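# Spread towel flat beside basket, long sides pointing forward

## Task

Lay the towel out flat as a single layer, entirely on the table, with its long edges running straight away from the robot toward the far edge of the table; viewed from above, no part of it may overlap the basket. The basket must stay upright with its full base resting on the table. At the end, release everything and move the hands away.

## Robot and tools

Robot: two arms, left_arm and right_arm, each ending in a five-finger hand (left hand on left_arm, a mirror of the right hand on right_arm). Fixed cameras cam_high and cam_low are on a stand behind the arms. Each wrist also carries a camera, cam_left_wrist and cam_right_wrist. All images are 896x504.

Frames. Scene frame: origin at table-top height, midway between the nominal arm bases. +x goes out over the table, +z goes up, and +y points toward the left_arm side. Image left and right do not follow the arm names. The actual bases are slightly off nominal: left_arm at (+0.044, +0.350, +0.046) m, right_arm at (+0.008, -0.338, +0.049) m, both with almost no yaw. Each arm reports its end_effector_position (m) and end_effector_quat_wxyz in its own base frame. The hand point sits 0.15 m out from the wrist face and 0.05 m in front of the palm. Its +z axis runs along the straight fingers and its +y axis points out of the palm. Its +x axis points away from the thumb on the right hand and toward the thumb on the left hand. Finger centre lines lie 0.06 m behind the point along -y, and straight fingertips reach 0.06-0.07 m past it. A wrist bracket on the little-finger side can strike objects.

The row: 28 numbers, each in [-1, 1], always covering both arms. The order is: left dx, dy, dz, rx, ry, rz; then left little, ring, middle, index, thumb_bend, thumb_turn, force_limit, speed. The right arm follows with the same 14 in the same order. The six pose numbers are an offset, not an absolute pose. They count from that arm's current Hand target, along that target's own axes. 1.0 means 0.6 m for dx/dy/dz and 180 degrees for rx/ry/rz. rx, ry and rz together form one rotation vector. Six zeros re-request the present Hand target. The controller limits each commanded orientation to 40 degrees from the measured one.

Finger numbers are absolute targets: +1 is open or straight, -1 is closed. thumb_turn +1 puts the thumb beside the palm; -1 swings it in front of the palm, opposite the fingers. force_limit runs linearly from about 0 N at -1 to 10 N at +1 (15 N for the two thumb motors). speed rises from near zero at -1 to full at +0.48 and stays full up to +1. For a soft grip, close with speed -0.94 or lower. No value means no change. To keep a hand as it is, resend the last eight hand numbers you actually sent. Before the first hand command, send its hand_measured values plus hand_force_limit and hand_speed. A grip works on objects about 0.035-0.065 m thick with the thumb turned in, or on handles down to about 0.025 m.

execute_actions(actions, cameras): actions is a list of actions. Each action is a list of up to 15 rows, one per 1/30 s step. A short action holds its last row. Every row in an action counts from the Hand target at that action's start. cameras lists names, ["all"], or []. An empty actions list returns all images and the full state.

move(target, speed, blend, blocking, cameras): target is one 28-number row, or a list of up to 15 rows. Every row is an offset from the same starting Hand targets, not from the previous row. speed is the top path speed in m/s, from 0.002 to 4.3, default 0.25; turns are capped at twice that in rad/s. Give one speed overall or one per target. blend, in metres, rounds corners in a list; 0 stops at each target. Paths are straight, last 0.5-10 s, and avoid nothing. Faster moves lag and overshoot more. Keep paths away from an arm's own base. Hand numbers for the first target go out at once; later ones go out when the arms reach that target. The result adds a "move:" line with the ending (done, off_target, moving, held, fault) and limits (paced = pose clipped, held = steps withheld). An arm the ending does not name is done, within 10 mm and 2 degrees of its pose. blocking=false returns after about 0.5 s while the move goes on.

wait(seconds 0-10, cameras): let time pass while commands are held. stop(cameras): brake the current move. zoom_image(camera, region [x0,y0,x1,y1], at most 504x504 px): enlarge part of the latest image from cam_high, cam_low, cam_left_wrist or cam_right_wrist. show_instructions(): show the reference pages. finished_scene(scene=1): end the scene permanently.

Results. Hand target is the last commanded pose after clipping, and the next offsets count from it. The hand often rests 1-3 cm (up to 5 cm) short of it, usually lower; that alone does not mean contact. Resend the difference if needed. hand_measured, hand_stopped_by (moving, target, force, stalled, fault) and hand_load_n each give six values in finger order. hand_load_n is positive when something pushes a finger open, and near 0 when a grip is lost. Joint velocities may say "within noise". Joint torques include gravity and wrap at ±28 N m for numbers 3 and 4. MOTOR HOT warns of overheating. An OVER-TEMPERATURE FAULT drops that arm for 30-60 s. Avoid long stretched-out holds and pushing toward unreachable poses.

Avoid: dropping the towel or basket off the table, tipping the basket, fast or hard contact with the table or fixed objects, and letting the two hands touch or squeeze each other. Also avoid letting go of moving items and excessive finger loads. An arm pressing on something keeps pressing until you command a pose back past its hand point. When the towel is laid out, open both hands and lift them away before calling finished_scene.

Each tool is called after "Call:" as name(argument=value, ...), one argument or row to a line, values as JSON.

Reference images:

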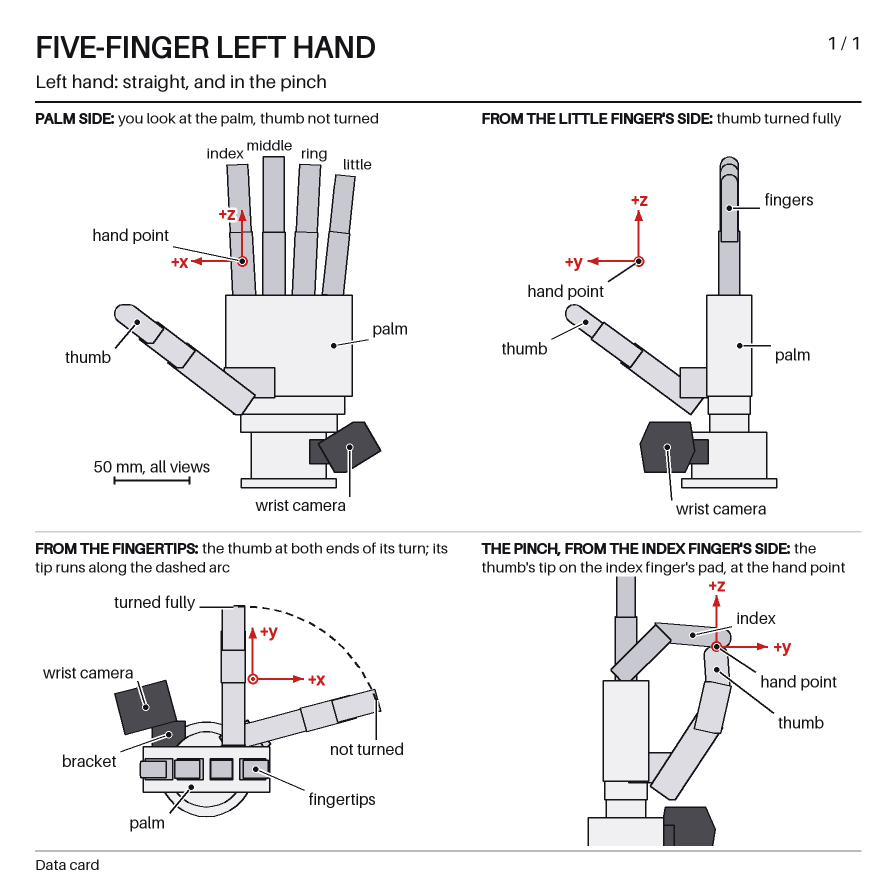

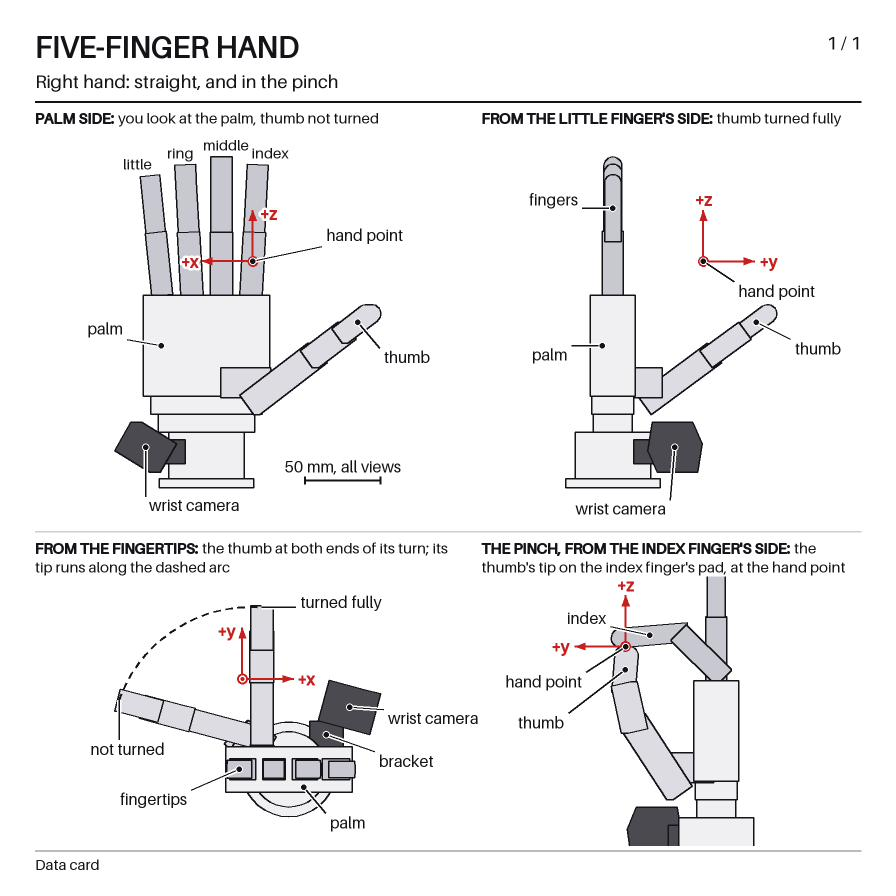

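## Session

Call:
execute_actions(
  actions=[],
)

Scene clock: 0.00 s.
left_arm: end_effector_position=(+0.4101, -0.1113, +0.1200) hand_measured=(+1.000, +1.000, +1.000, +1.000, +1.000, +1.000) hand_load_n=(+0.0, +0.0, +0.0, +0.0, +0.0, +0.0) hand_stopped_by=(target, target, target, target, target, target) hand_force_limit=0.00 hand_speed=-0.80 end_effector_quat_wxyz=(-0.051, +0.978, +0.151, -0.135) | right_arm: end_effector_position=(+0.2239, +0.0318, +0.2251) hand_measured=(+1.000, +1.000, +1.000, +1.000, +1.000, +1.000) hand_load_n=(+0.0, +0.0, +0.0, +0.0, +0.0, +0.0) hand_stopped_by=(target, target, target, target, target, target) hand_force_limit=0.00 hand_speed=-0.80 end_effector_quat_wxyz=(-0.388, +0.897, -0.208, +0.035)
Joint positions: left_arm=[-0.176 1.554 1.243 -1.549 -0.008 -2.054] | right_arm=[-0.319 0.959 0.944 -1.558 -0.801 -1.436]
Joint velocities: within noise
Joint torques (N m): no reading
Heat: left arm: hottest wrist pitch 34 °C; right arm: hottest waist 32 °C.
Hand target: left_arm +0.4185, -0.1128, +0.1294; -0.047, +0.980, +0.151, -0.123 | right_arm +0.2295, +0.0300, +0.2333; -0.387, +0.898, -0.203, +0.047

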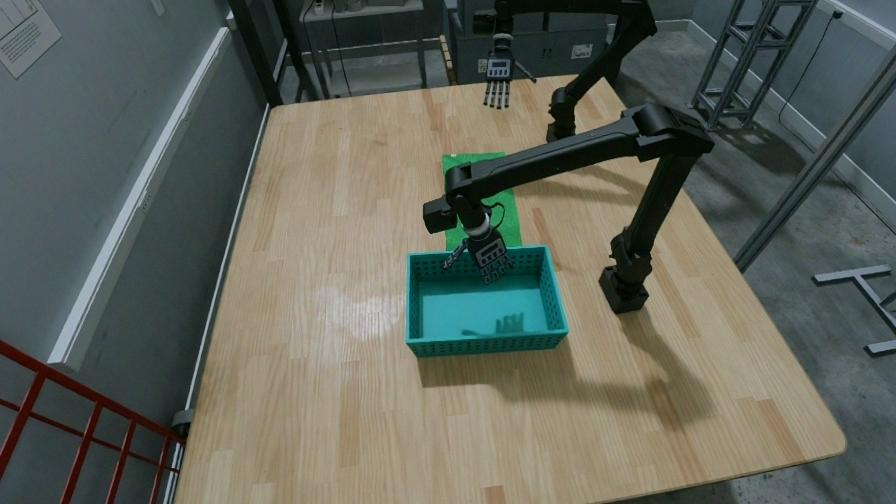

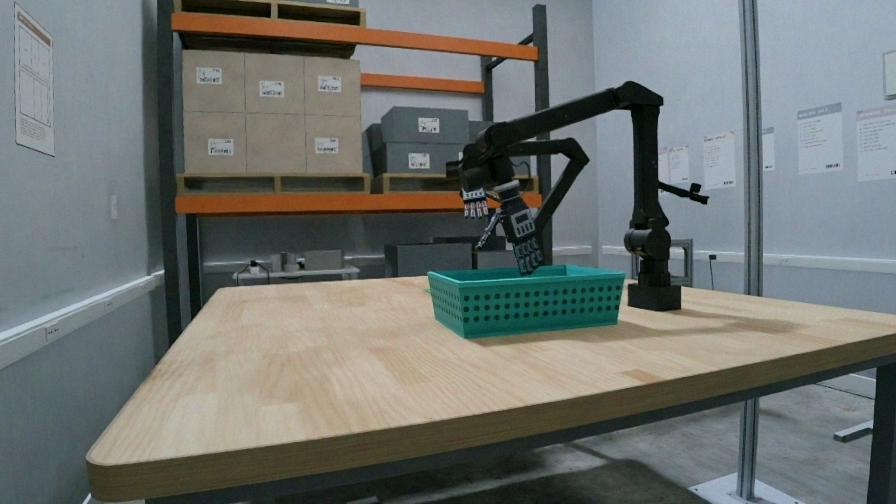

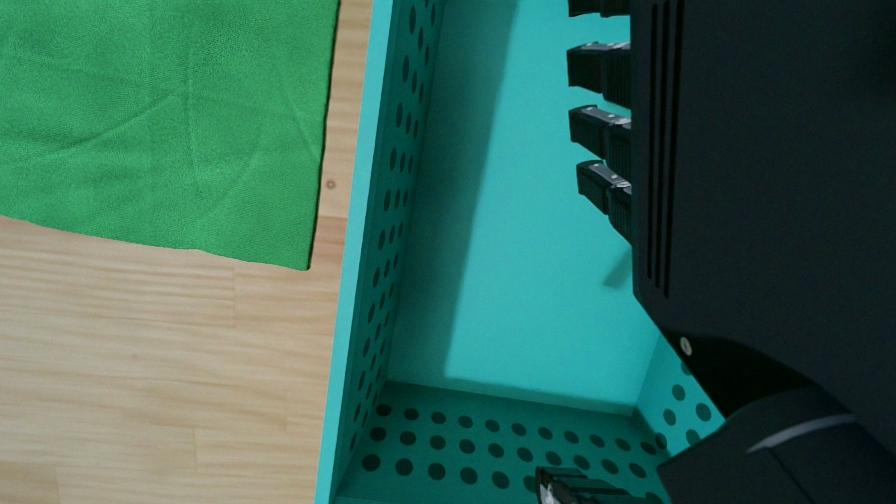

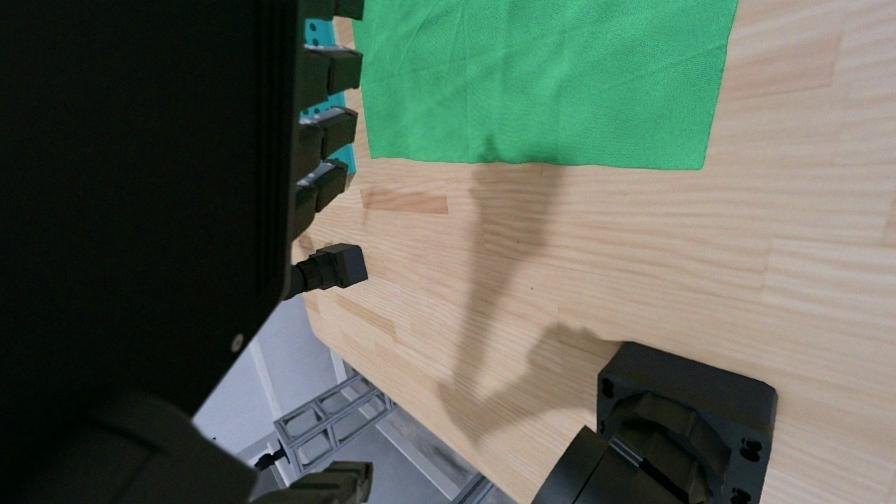

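Call:
zoom_image(
  camera="cam_high",
  region=[380, 60, 680, 380],
)

Call:
zoom_image(
  camera="cam_left_wrist",
  region=[0, 0, 400, 300],
)

Call:
zoom_image(
  camera="cam_right_wrist",
  region=[300, 0, 800, 400],
)

Scaled by 1.575 from the camera's 896x504 image, which has a finer 1280x720 frame.

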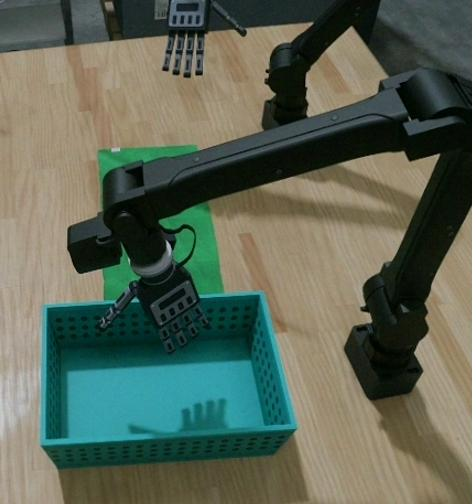

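Scaled by 1.260 from the camera's 896x504 image, which has a finer 1280x720 frame.

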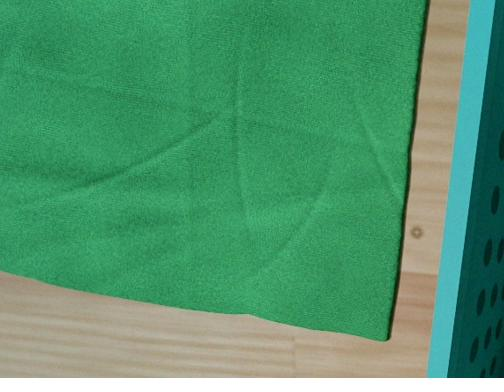

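Scaled by 1.008 from the camera's 896x504 image, which has a finer 1280x720 frame.

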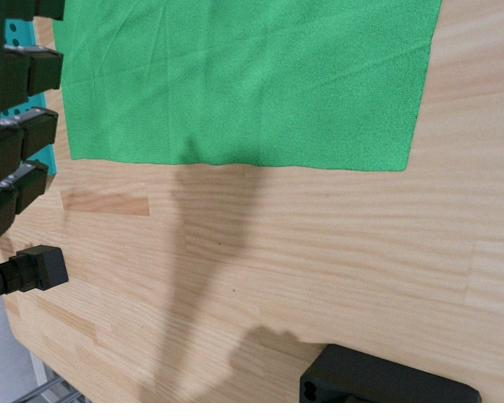

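Call:
move(
  target=[
    [-0.0454,-0.0259,-0.193,0,0,0,1,1,1,1,1,1,0,-0.8,0,0,0,0,0,0,1,1,1,1,1,1,0,-0.8],
    [-0.207,0.196,-0.159,0.0398,0.0891,0.593,1,1,1,1,1,1,0,-0.8,0,0,0,0,0,0,1,1,1,1,1,1,0,-0.8],
  ],
  blend=0.05,
  speed=0.4,
  cameras=["all"],
)

Scene clock: 392.90 s.
left_arm: end_effector_position=(+0.3454, -0.2558, +0.2178) hand_measured=(+1.000, +1.000, +1.000, +1.000, +1.000, +1.000) hand_load_n=(+0.0, +0.0, +0.0, +0.0, +0.0, +0.0) hand_stopped_by=(target, target, target, target, target, target) hand_force_limit=0.00 hand_speed=-0.80 end_effector_quat_wxyz=(+0.007, +0.712, -0.701, -0.029) | right_arm: end_effector_position=(+0.2239, +0.0318, +0.2251) hand_measured=(+1.000, +1.000, +1.000, +1.000, +1.000, +1.000) hand_load_n=(+0.0, +0.0, +0.0, +0.0, +0.0, +0.0) hand_stopped_by=(target, target, target, target, target, target) hand_force_limit=0.00 hand_speed=-0.80 end_effector_quat_wxyz=(-0.388, +0.897, -0.208, +0.035)
Joint positions: left_arm=[-0.505 1.592 1.528 -1.567 -0.002 -0.52] | right_arm=[-0.319 0.959 0.944 -1.558 -0.801 -1.436]
Joint torques (N m): left_arm=[-0.03 -11.4 13.42 0.77 0.13 -0.01] | right_arm=[0.15 -3.9 8.44 0.43 -0.53 -0.02]
Heat: left arm: hottest elbow 38 °C; right arm: hottest elbow 37 °C.
Hand target: left_arm +0.3616, -0.2679, +0.2347; +0.000, +0.708, -0.706, +0.000 | right_arm +0.2295, +0.0300, +0.2333; -0.387, +0.898, -0.203, +0.047
Off the commanded pose: left_arm 0.026 m, 4 deg | right_arm 0.010 m, 1 deg.
move: off_target (left_arm)

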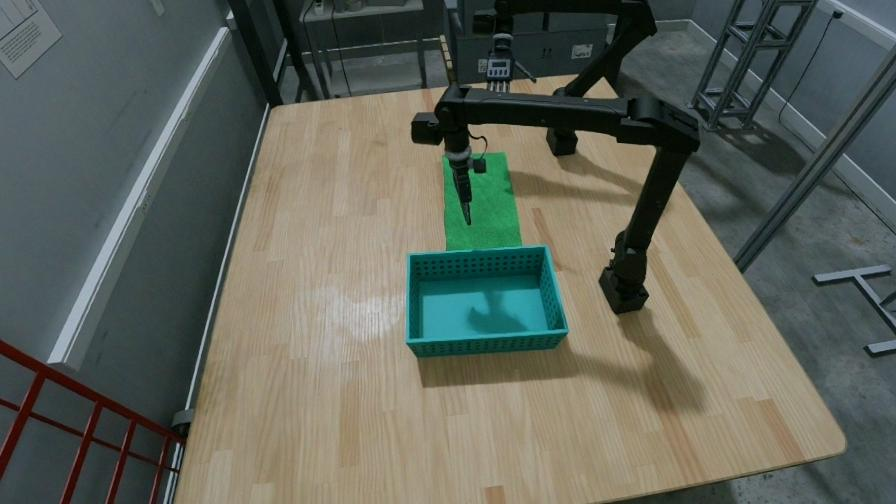

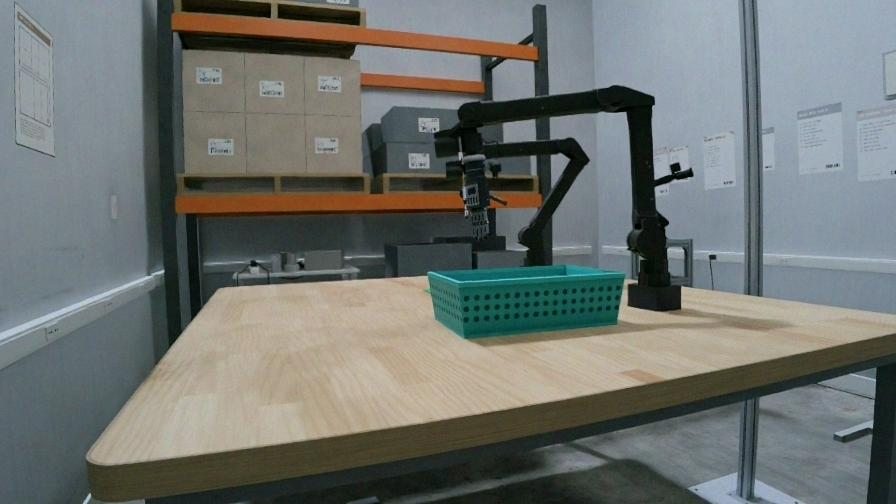

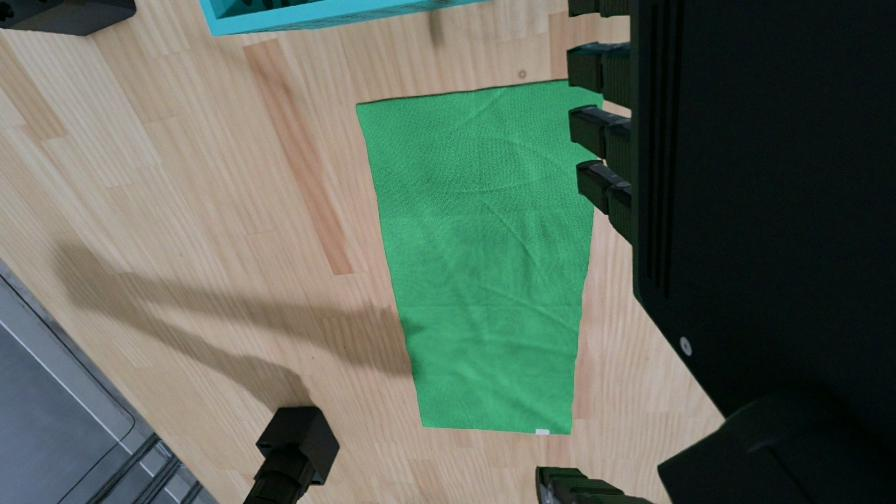

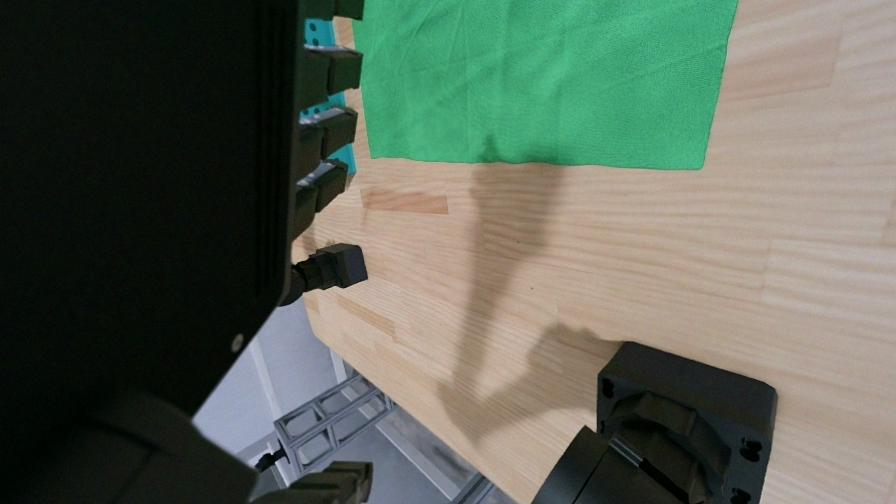

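Call:
zoom_image(
  camera="cam_left_wrist",
  region=[330, 40, 660, 460],
)

Scaled by 1.200 from the camera's 896x504 image, which has a finer 1280x720 frame.

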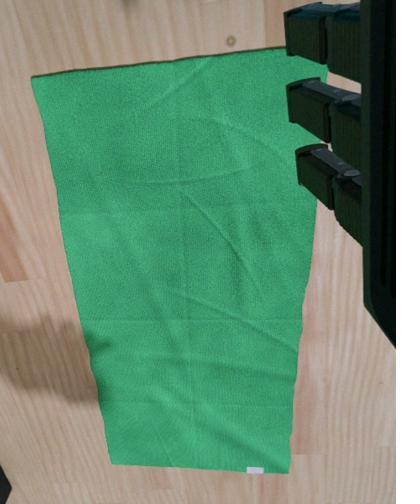

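Call:
move(
  target=[0,0,0,0,0,0,1,1,1,1,1,1,0,-0.8,0.0778,0.1367,0.2398,-0.0886,0.2306,0.2891,1,1,1,1,1,1,0,-0.8],
  speed=0.3,
  cameras=["all"],
)

Scene clock: 546.57 s.
left_arm: end_effector_position=(+0.3454, -0.2557, +0.2179) hand_measured=(+1.000, +1.000, +1.000, +1.000, +1.000, +1.000) hand_load_n=(+0.0, +0.0, +0.0, +0.0, +0.0, +0.0) hand_stopped_by=(target, target, target, target, target, target) hand_force_limit=0.00 hand_speed=-0.80 end_effector_quat_wxyz=(+0.007, +0.712, -0.702, -0.029) | right_arm: end_effector_position=(+0.2783, +0.0544, +0.0741) hand_measured=(+1.000, +1.000, +1.000, +1.000, +1.000, +1.000) hand_load_n=(+0.0, +0.0, +0.0, +0.0, +0.0, +0.0) hand_stopped_by=(target, target, target, target, target, target) hand_force_limit=0.00 hand_speed=-0.80 end_effector_quat_wxyz=(-0.152, +0.690, -0.691, +0.152)
Joint positions: left_arm=[-0.505 1.592 1.528 -1.567 -0.002 -0.52] | right_arm=[0.096 0.976 0.602 -0.765 0.041 0.088]
Joint torques (N m): left_arm=[-0.09 -11.34 13.46 0.72 0.13 0.02] | right_arm=[1.26 -3.43 6.53 1.78 0.14 0.07]
Heat: left arm: hottest elbow 42 °C; right arm: hottest elbow 37 °C.
Hand target: left_arm +0.3617, -0.2679, +0.2347; +0.000, +0.708, -0.707, +0.000 | right_arm +0.2799, +0.0581, +0.0712; -0.154, +0.691, -0.690, +0.153
Off the commanded pose: left_arm 0.026 m, 4 deg | right_arm 0.005 m, 0 deg.
move: off_target (left_arm)

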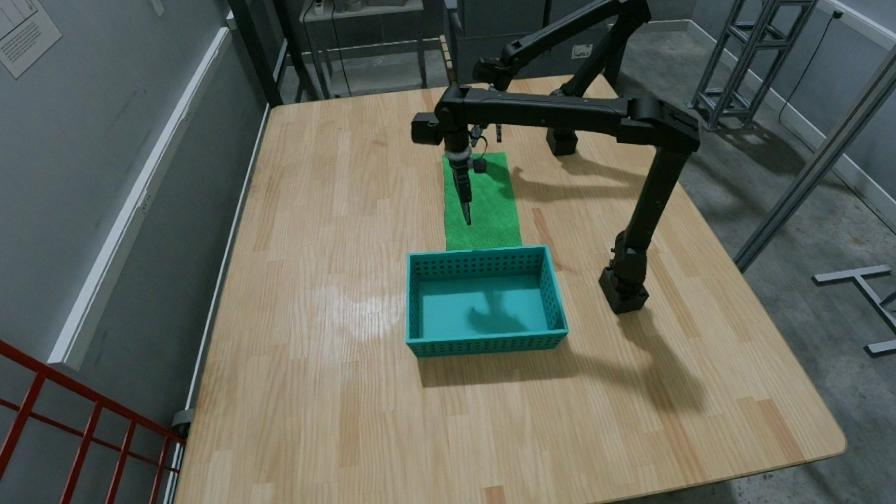

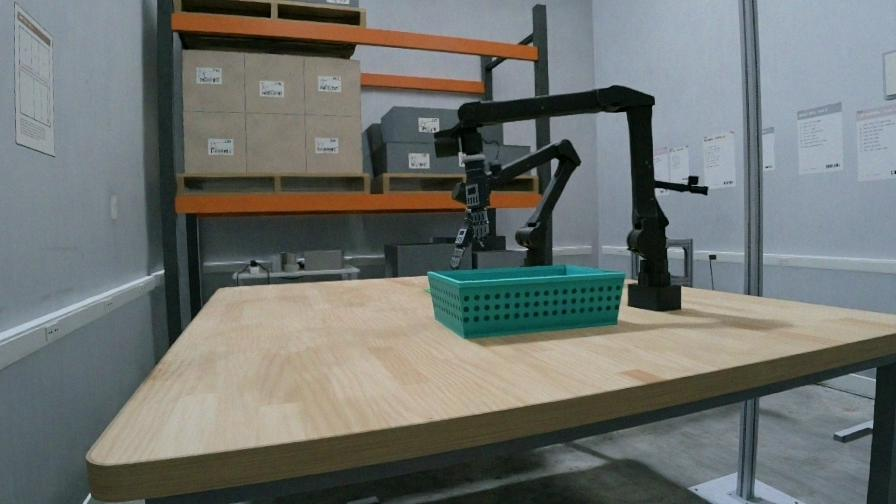

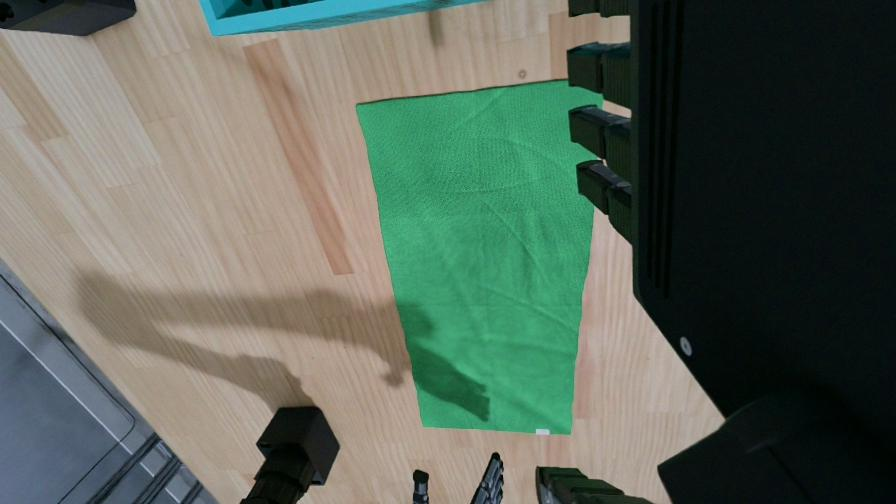

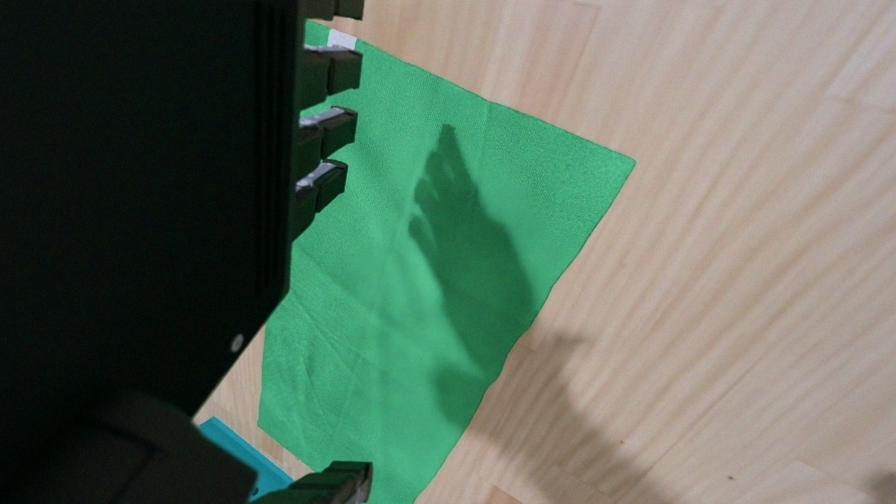

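Call:
move(
  target=[0,0,0,0,0,0,1,1,1,1,1,1,0,-0.8,0,0.0458,0.0982,0,0,0,1,1,1,1,1,1,0,-0.8],
  speed=0.1,
  cameras=["cam_right_wrist","cam_left_wrist"],
)

Scene clock: 565.87 s.
left_arm: end_effector_position=(+0.3454, -0.2557, +0.2179) hand_measured=(+1.000, +1.000, +1.000, +1.000, +1.000, +1.000) hand_load_n=(+0.0, +0.0, +0.0, +0.0, +0.0, +0.0) hand_stopped_by=(target, target, target, target, target, target) hand_force_limit=0.00 hand_speed=-0.80 end_effector_quat_wxyz=(+0.007, +0.712, -0.702, -0.029) | right_arm: end_effector_position=(+0.2798, +0.0546, +0.0096) hand_measured=(+1.000, +1.000, +1.000, +1.000, +1.000, +1.000) hand_load_n=(+0.0, +0.0, +0.0, +0.0, +0.0, +0.0) hand_stopped_by=(target, target, target, target, target, target) hand_force_limit=0.00 hand_speed=-0.80 end_effector_quat_wxyz=(-0.153, +0.690, -0.691, +0.153)
Joint positions: left_arm=[-0.505 1.592 1.528 -1.567 -0.002 -0.52] | right_arm=[0.096 1.1 0.484 -0.521 0.041 0.088]
Joint torques (N m): left_arm=[-0.09 -11.4 13.46 0.77 0.14 0.02] | right_arm=[1.26 -4.01 5.61 1.78 0.14 0.06]
Heat: left arm: hottest elbow 43 °C; right arm: hottest elbow 36 °C.
Hand target: left_arm +0.3617, -0.2679, +0.2347; +0.000, +0.708, -0.707, +0.000 | right_arm +0.2799, +0.0582, +0.0062; -0.153, +0.691, -0.690, +0.153
Off the commanded pose: left_arm 0.026 m, 4 deg | right_arm 0.005 m, 0 deg.
move: off_target (left_arm)
Images, in order (width x height): cam_left_wrist 896x504, cam_right_wrist 896x504.

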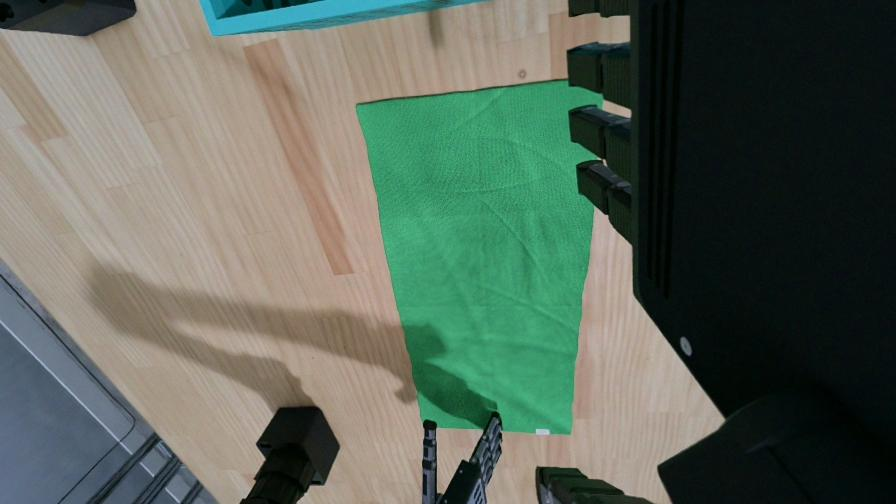

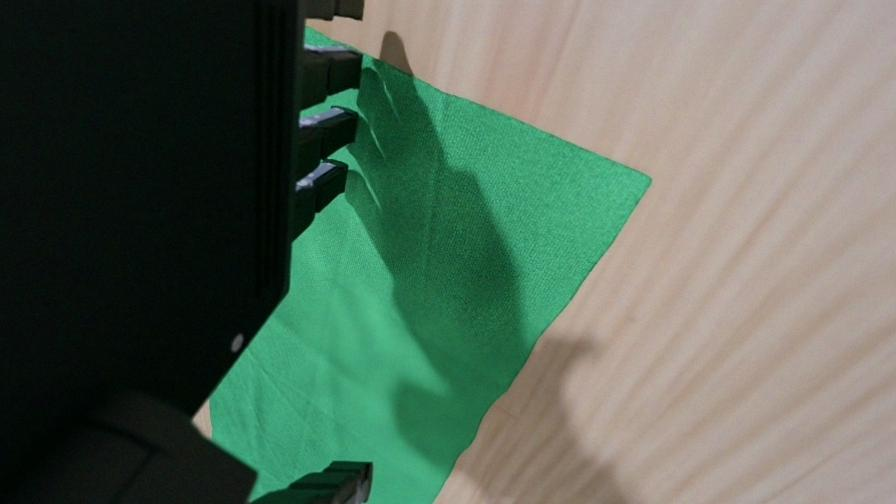

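Call:
move(
  target=[
    [0,0,0,0,0,0,1,1,1,1,1,1,0,-0.8,-0.05,0,0,0,0,0,1,1,1,1,1,1,0,-0.8],
    [0,0,0,0,0,0,1,1,1,1,1,1,0,-0.8,-0.05,0.0176,0.0378,0,0,0,1,1,1,1,1,1,0,-0.8],
  ],
  speed=0.06,
  cameras=["cam_right_wrist","cam_left_wrist"],
)

Scene clock: 579.63 s.
left_arm: end_effector_position=(+0.3454, -0.2557, +0.2179) hand_measured=(+1.000, +1.000, +1.000, +1.000, +1.000, +1.000) hand_load_n=(+0.0, +0.0, +0.0, +0.0, +0.0, +0.5) hand_stopped_by=(target, target, target, target, target, target) hand_force_limit=0.00 hand_speed=-0.80 end_effector_quat_wxyz=(+0.007, +0.712, -0.702, -0.029) | right_arm: end_effector_position=(+0.2939, +0.0871, -0.0005) hand_measured=(+1.000, +1.000, +1.000, +1.000, +1.000, +1.000) hand_load_n=(+0.0, +0.0, +0.0, +0.0, +0.0, +0.0) hand_stopped_by=(target, target, target, target, target, target) hand_force_limit=0.00 hand_speed=-0.80 end_effector_quat_wxyz=(-0.173, +0.685, -0.688, +0.167)
Joint positions: left_arm=[-0.505 1.592 1.528 -1.567 -0.002 -0.52] | right_arm=[0.212 1.154 0.476 -0.415 0.092 0.193]
Joint torques (N m): left_arm=[0.03 -11.46 13.44 0.72 0.14 0.02] | right_arm=[1.2 -2.49 4.18 1.48 0.09 0.06]
Heat: left arm: hottest elbow 43 °C; right arm: hottest elbow 36 °C.
Hand target: left_arm +0.3617, -0.2679, +0.2347; +0.000, +0.708, -0.707, +0.000 | right_arm +0.2799, +0.0883, -0.0187; -0.154, +0.691, -0.690, +0.153
Off the commanded pose: left_arm 0.026 m, 4 deg | right_arm 0.023 m, 3 deg.
move: off_target (left_arm, right_arm)
Images, in order (width x height): cam_left_wrist 896x504, cam_right_wrist 896x504.

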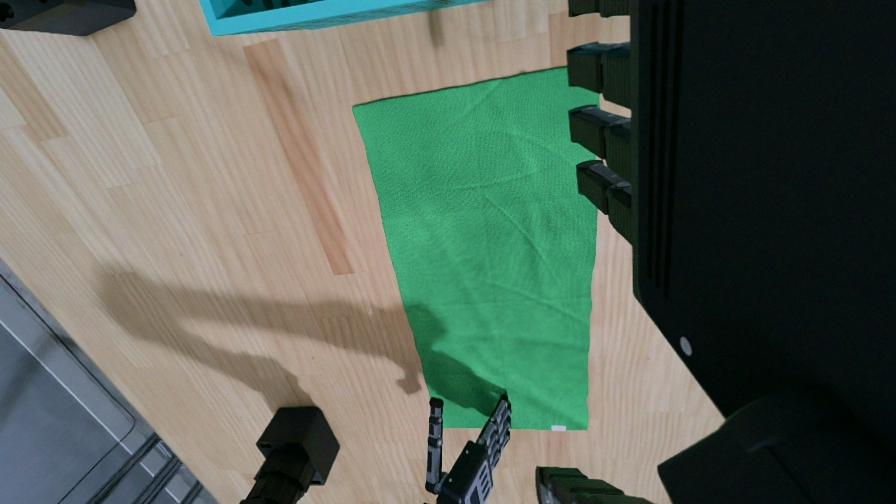

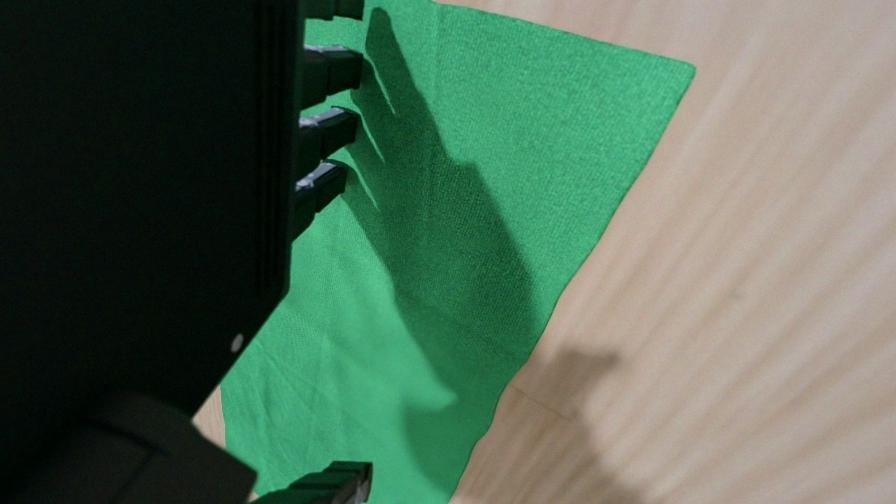

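Call:
move(
  target=[
    [-0.0863,0.0755,0.1678,0.0623,0.0706,0.5366,1,1,1,1,1,1,0,-0.8,0,0,0,0,0,0,1,1,1,1,1,1,0,-0.8],
    [-0.0863,0.0755,0.3012,0.0623,0.0706,0.5366,1,1,1,1,1,1,0,-0.8,0,0,0,0,0,0,1,1,1,1,1,1,0,-0.8],
  ],
  speed=[0.35,0.15],
  blend=[0.03,0],
  cameras=["all"],
)

Scene clock: 716.20 s.
left_arm: end_effector_position=(+0.3181, -0.2133, +0.0568) hand_measured=(+1.000, +1.000, +1.000, +1.000, +1.000, +1.000) hand_load_n=(+0.0, +0.0, +0.0, +0.0, -0.5, +0.0) hand_stopped_by=(target, target, target, target, target, target) hand_force_limit=0.00 hand_speed=-0.80 end_effector_quat_wxyz=(-0.009, +0.053, +0.990, -0.129) | right_arm: end_effector_position=(+0.2939, +0.0871, -0.0006) hand_measured=(+1.000, +1.000, +1.000, +1.000, +1.000, +1.000) hand_load_n=(+0.0, +0.0, +0.0, +0.0, +0.0, +0.0) hand_stopped_by=(target, target, target, target, target, target) hand_force_limit=0.00 hand_speed=-0.80 end_effector_quat_wxyz=(-0.173, +0.685, -0.688, +0.167)
Joint positions: left_arm=[-0.572 1.516 1.029 -0.968 0.233 1.092] | right_arm=[0.212 1.154 0.476 -0.415 0.092 0.193]
Joint torques (N m): left_arm=[-0.26 -10.17 6.9 1.14 0.31 0] | right_arm=[1.2 -2.55 4.18 1.48 0.1 0.06]
Heat: left arm: hottest elbow 43 °C; right arm: hottest elbow 33 °C.
Hand target: left_arm +0.3164, -0.2163, +0.0540; -0.008, +0.061, +0.989, -0.131 | right_arm +0.2798, +0.0883, -0.0188; -0.153, +0.691, -0.690, +0.152
Off the commanded pose: left_arm 0.005 m, 1 deg | right_arm 0.023 m, 3 deg.
move: off_target (right_arm)

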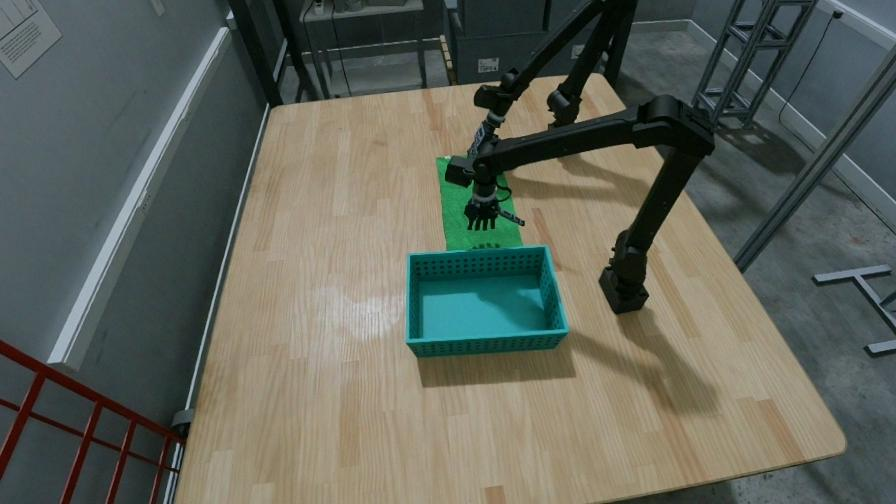

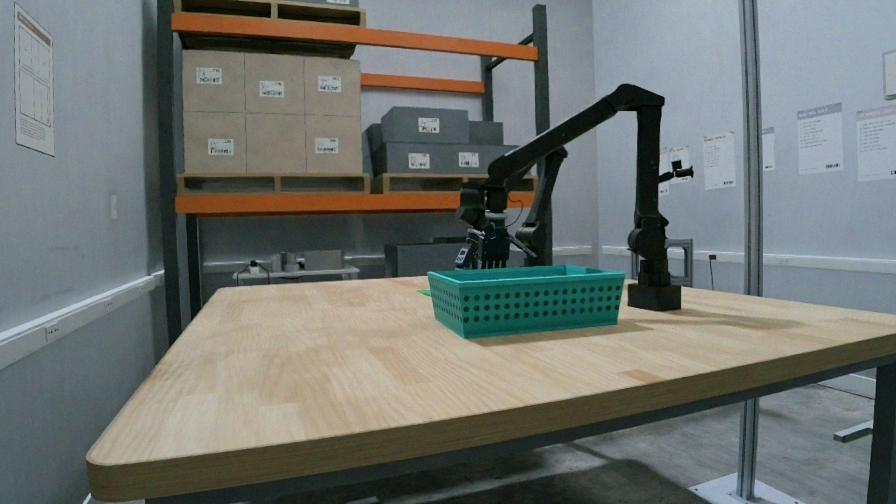

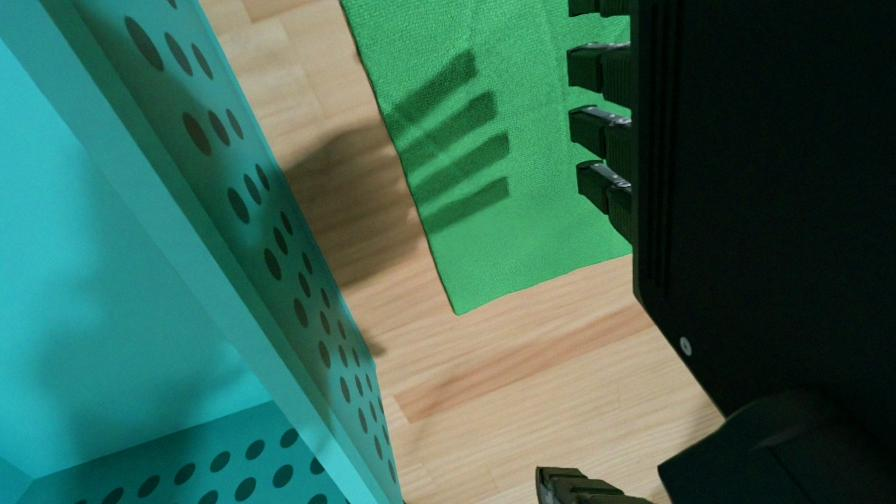

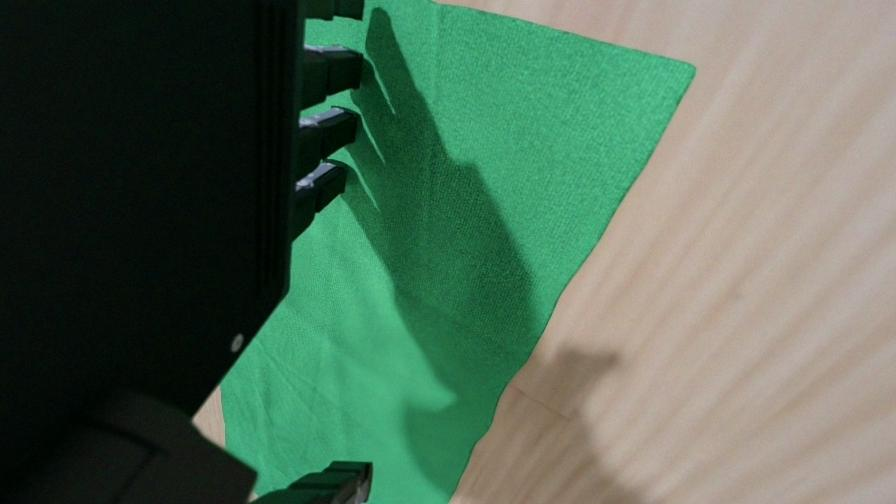

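Call:
move(
  target=[
    [0,0.0282,0.1044,0,0,0,1,1,1,1,1,1,0,-0.8,0,0,0,0,0,0,1,1,1,1,1,1,0,-0.8],
    [0.1039,0.0085,0.1097,0,-0.0217,-0.0803,1,1,1,1,1,1,0,-0.8,0.0267,-0.0657,0.0306,0,-0.0352,-0.0755,1,1,1,1,1,1,0,-0.8],
    [0.1971,-0.037,0.1219,0,-0.0434,-0.1606,1,1,1,1,1,1,0,-0.8,0.0345,-0.1376,0.0642,0,-0.0704,-0.151,1,1,1,1,1,1,0,-0.8],
    [0.2729,-0.1034,0.1397,0,-0.065,-0.2409,1,1,1,1,1,1,0,-0.8,0.0207,-0.2103,0.0981,0,-0.1057,-0.2265,1,1,1,1,1,1,0,-0.8],
  ],
  speed=0.12,
  blend=[0,0.02,0.02,0],
  cameras=["all"],
)

Scene clock: 802.87 s.
left_arm: end_effector_position=(+0.1655, -0.2902, +0.0085) hand_measured=(+1.000, +1.000, +1.000, +1.000, +1.000, +1.000) hand_load_n=(+0.0, +0.0, +0.5, +0.0, +0.0, +0.0) hand_stopped_by=(target, target, target, target, target, target) hand_force_limit=0.00 hand_speed=-0.80 end_effector_quat_wxyz=(+0.059, -0.328, +0.930, -0.152) | right_arm: end_effector_position=(+0.4232, +0.0783, +0.0014) hand_measured=(+1.000, +1.000, +1.000, +1.000, +1.000, +1.000) hand_load_n=(+0.0, +0.0, +0.0, +0.5, +0.0, +0.0) hand_stopped_by=(target, target, target, target, target, target) hand_force_limit=0.00 hand_speed=-0.80 end_effector_quat_wxyz=(-0.217, +0.896, -0.372, +0.106)
Joint positions: left_arm=[-0.966 1.332 0.678 -0.591 -0.032 -0.068] | right_arm=[0.083 1.568 0.891 -0.492 -0.285 -0.644]
Joint torques (N m): left_arm=[-1.32 -5.83 3.88 0.81 0.46 -0.12] | right_arm=[0.15 -7.18 6.63 0.47 0.04 -0.12]
Heat: left arm: hottest elbow 38 °C; right arm: hottest elbow 33 °C.
Hand target: left_arm +0.1436, -0.2772, -0.0109; +0.043, -0.321, +0.938, -0.124 | right_arm +0.4192, +0.0760, -0.0187; -0.201, +0.902, -0.373, +0.083
Off the commanded pose: left_arm 0.032 m, 4 deg | right_arm 0.021 m, 3 deg.
move: off_target (left_arm, right_arm)

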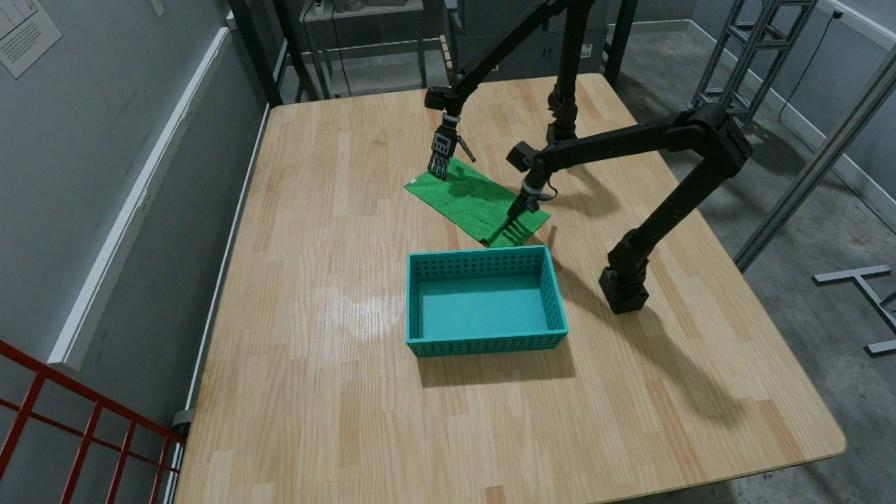

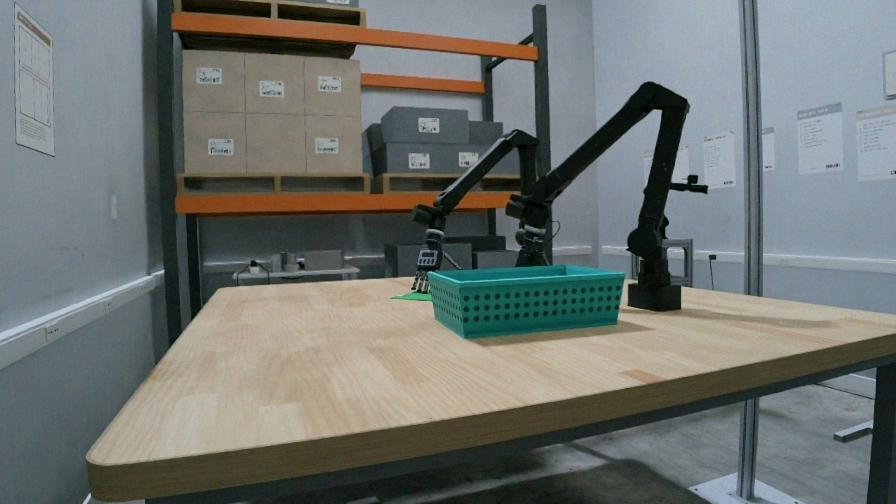

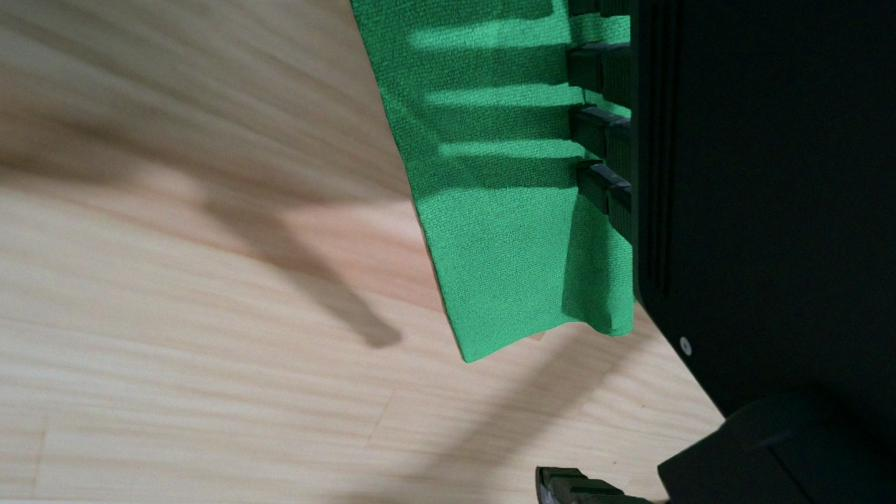

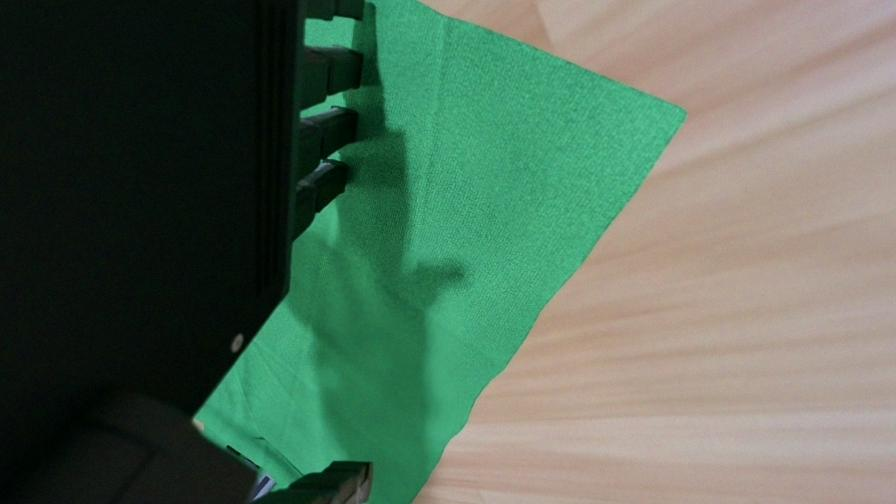

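Call:
zoom_image(
  camera="cam_high",
  region=[380, 130, 600, 290],
)

Call:
zoom_image(
  camera="cam_left_wrist",
  region=[340, 0, 660, 400],
)

Scaled by 2.291 from the camera's 896x504 image, which has a finer 1280x720 frame.

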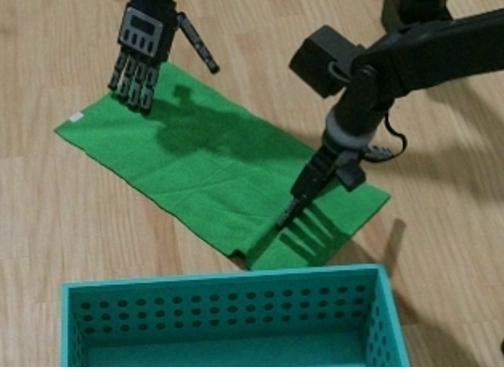

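Scaled by 1.260 from the camera's 896x504 image, which has a finer 1280x720 frame.

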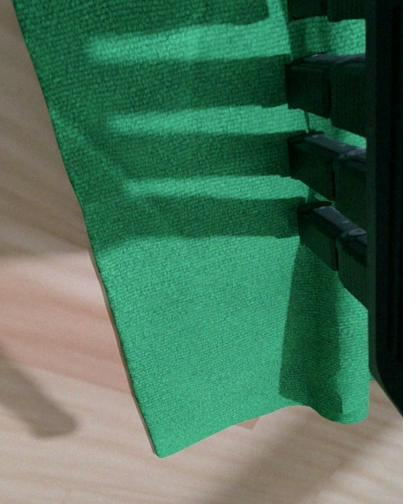

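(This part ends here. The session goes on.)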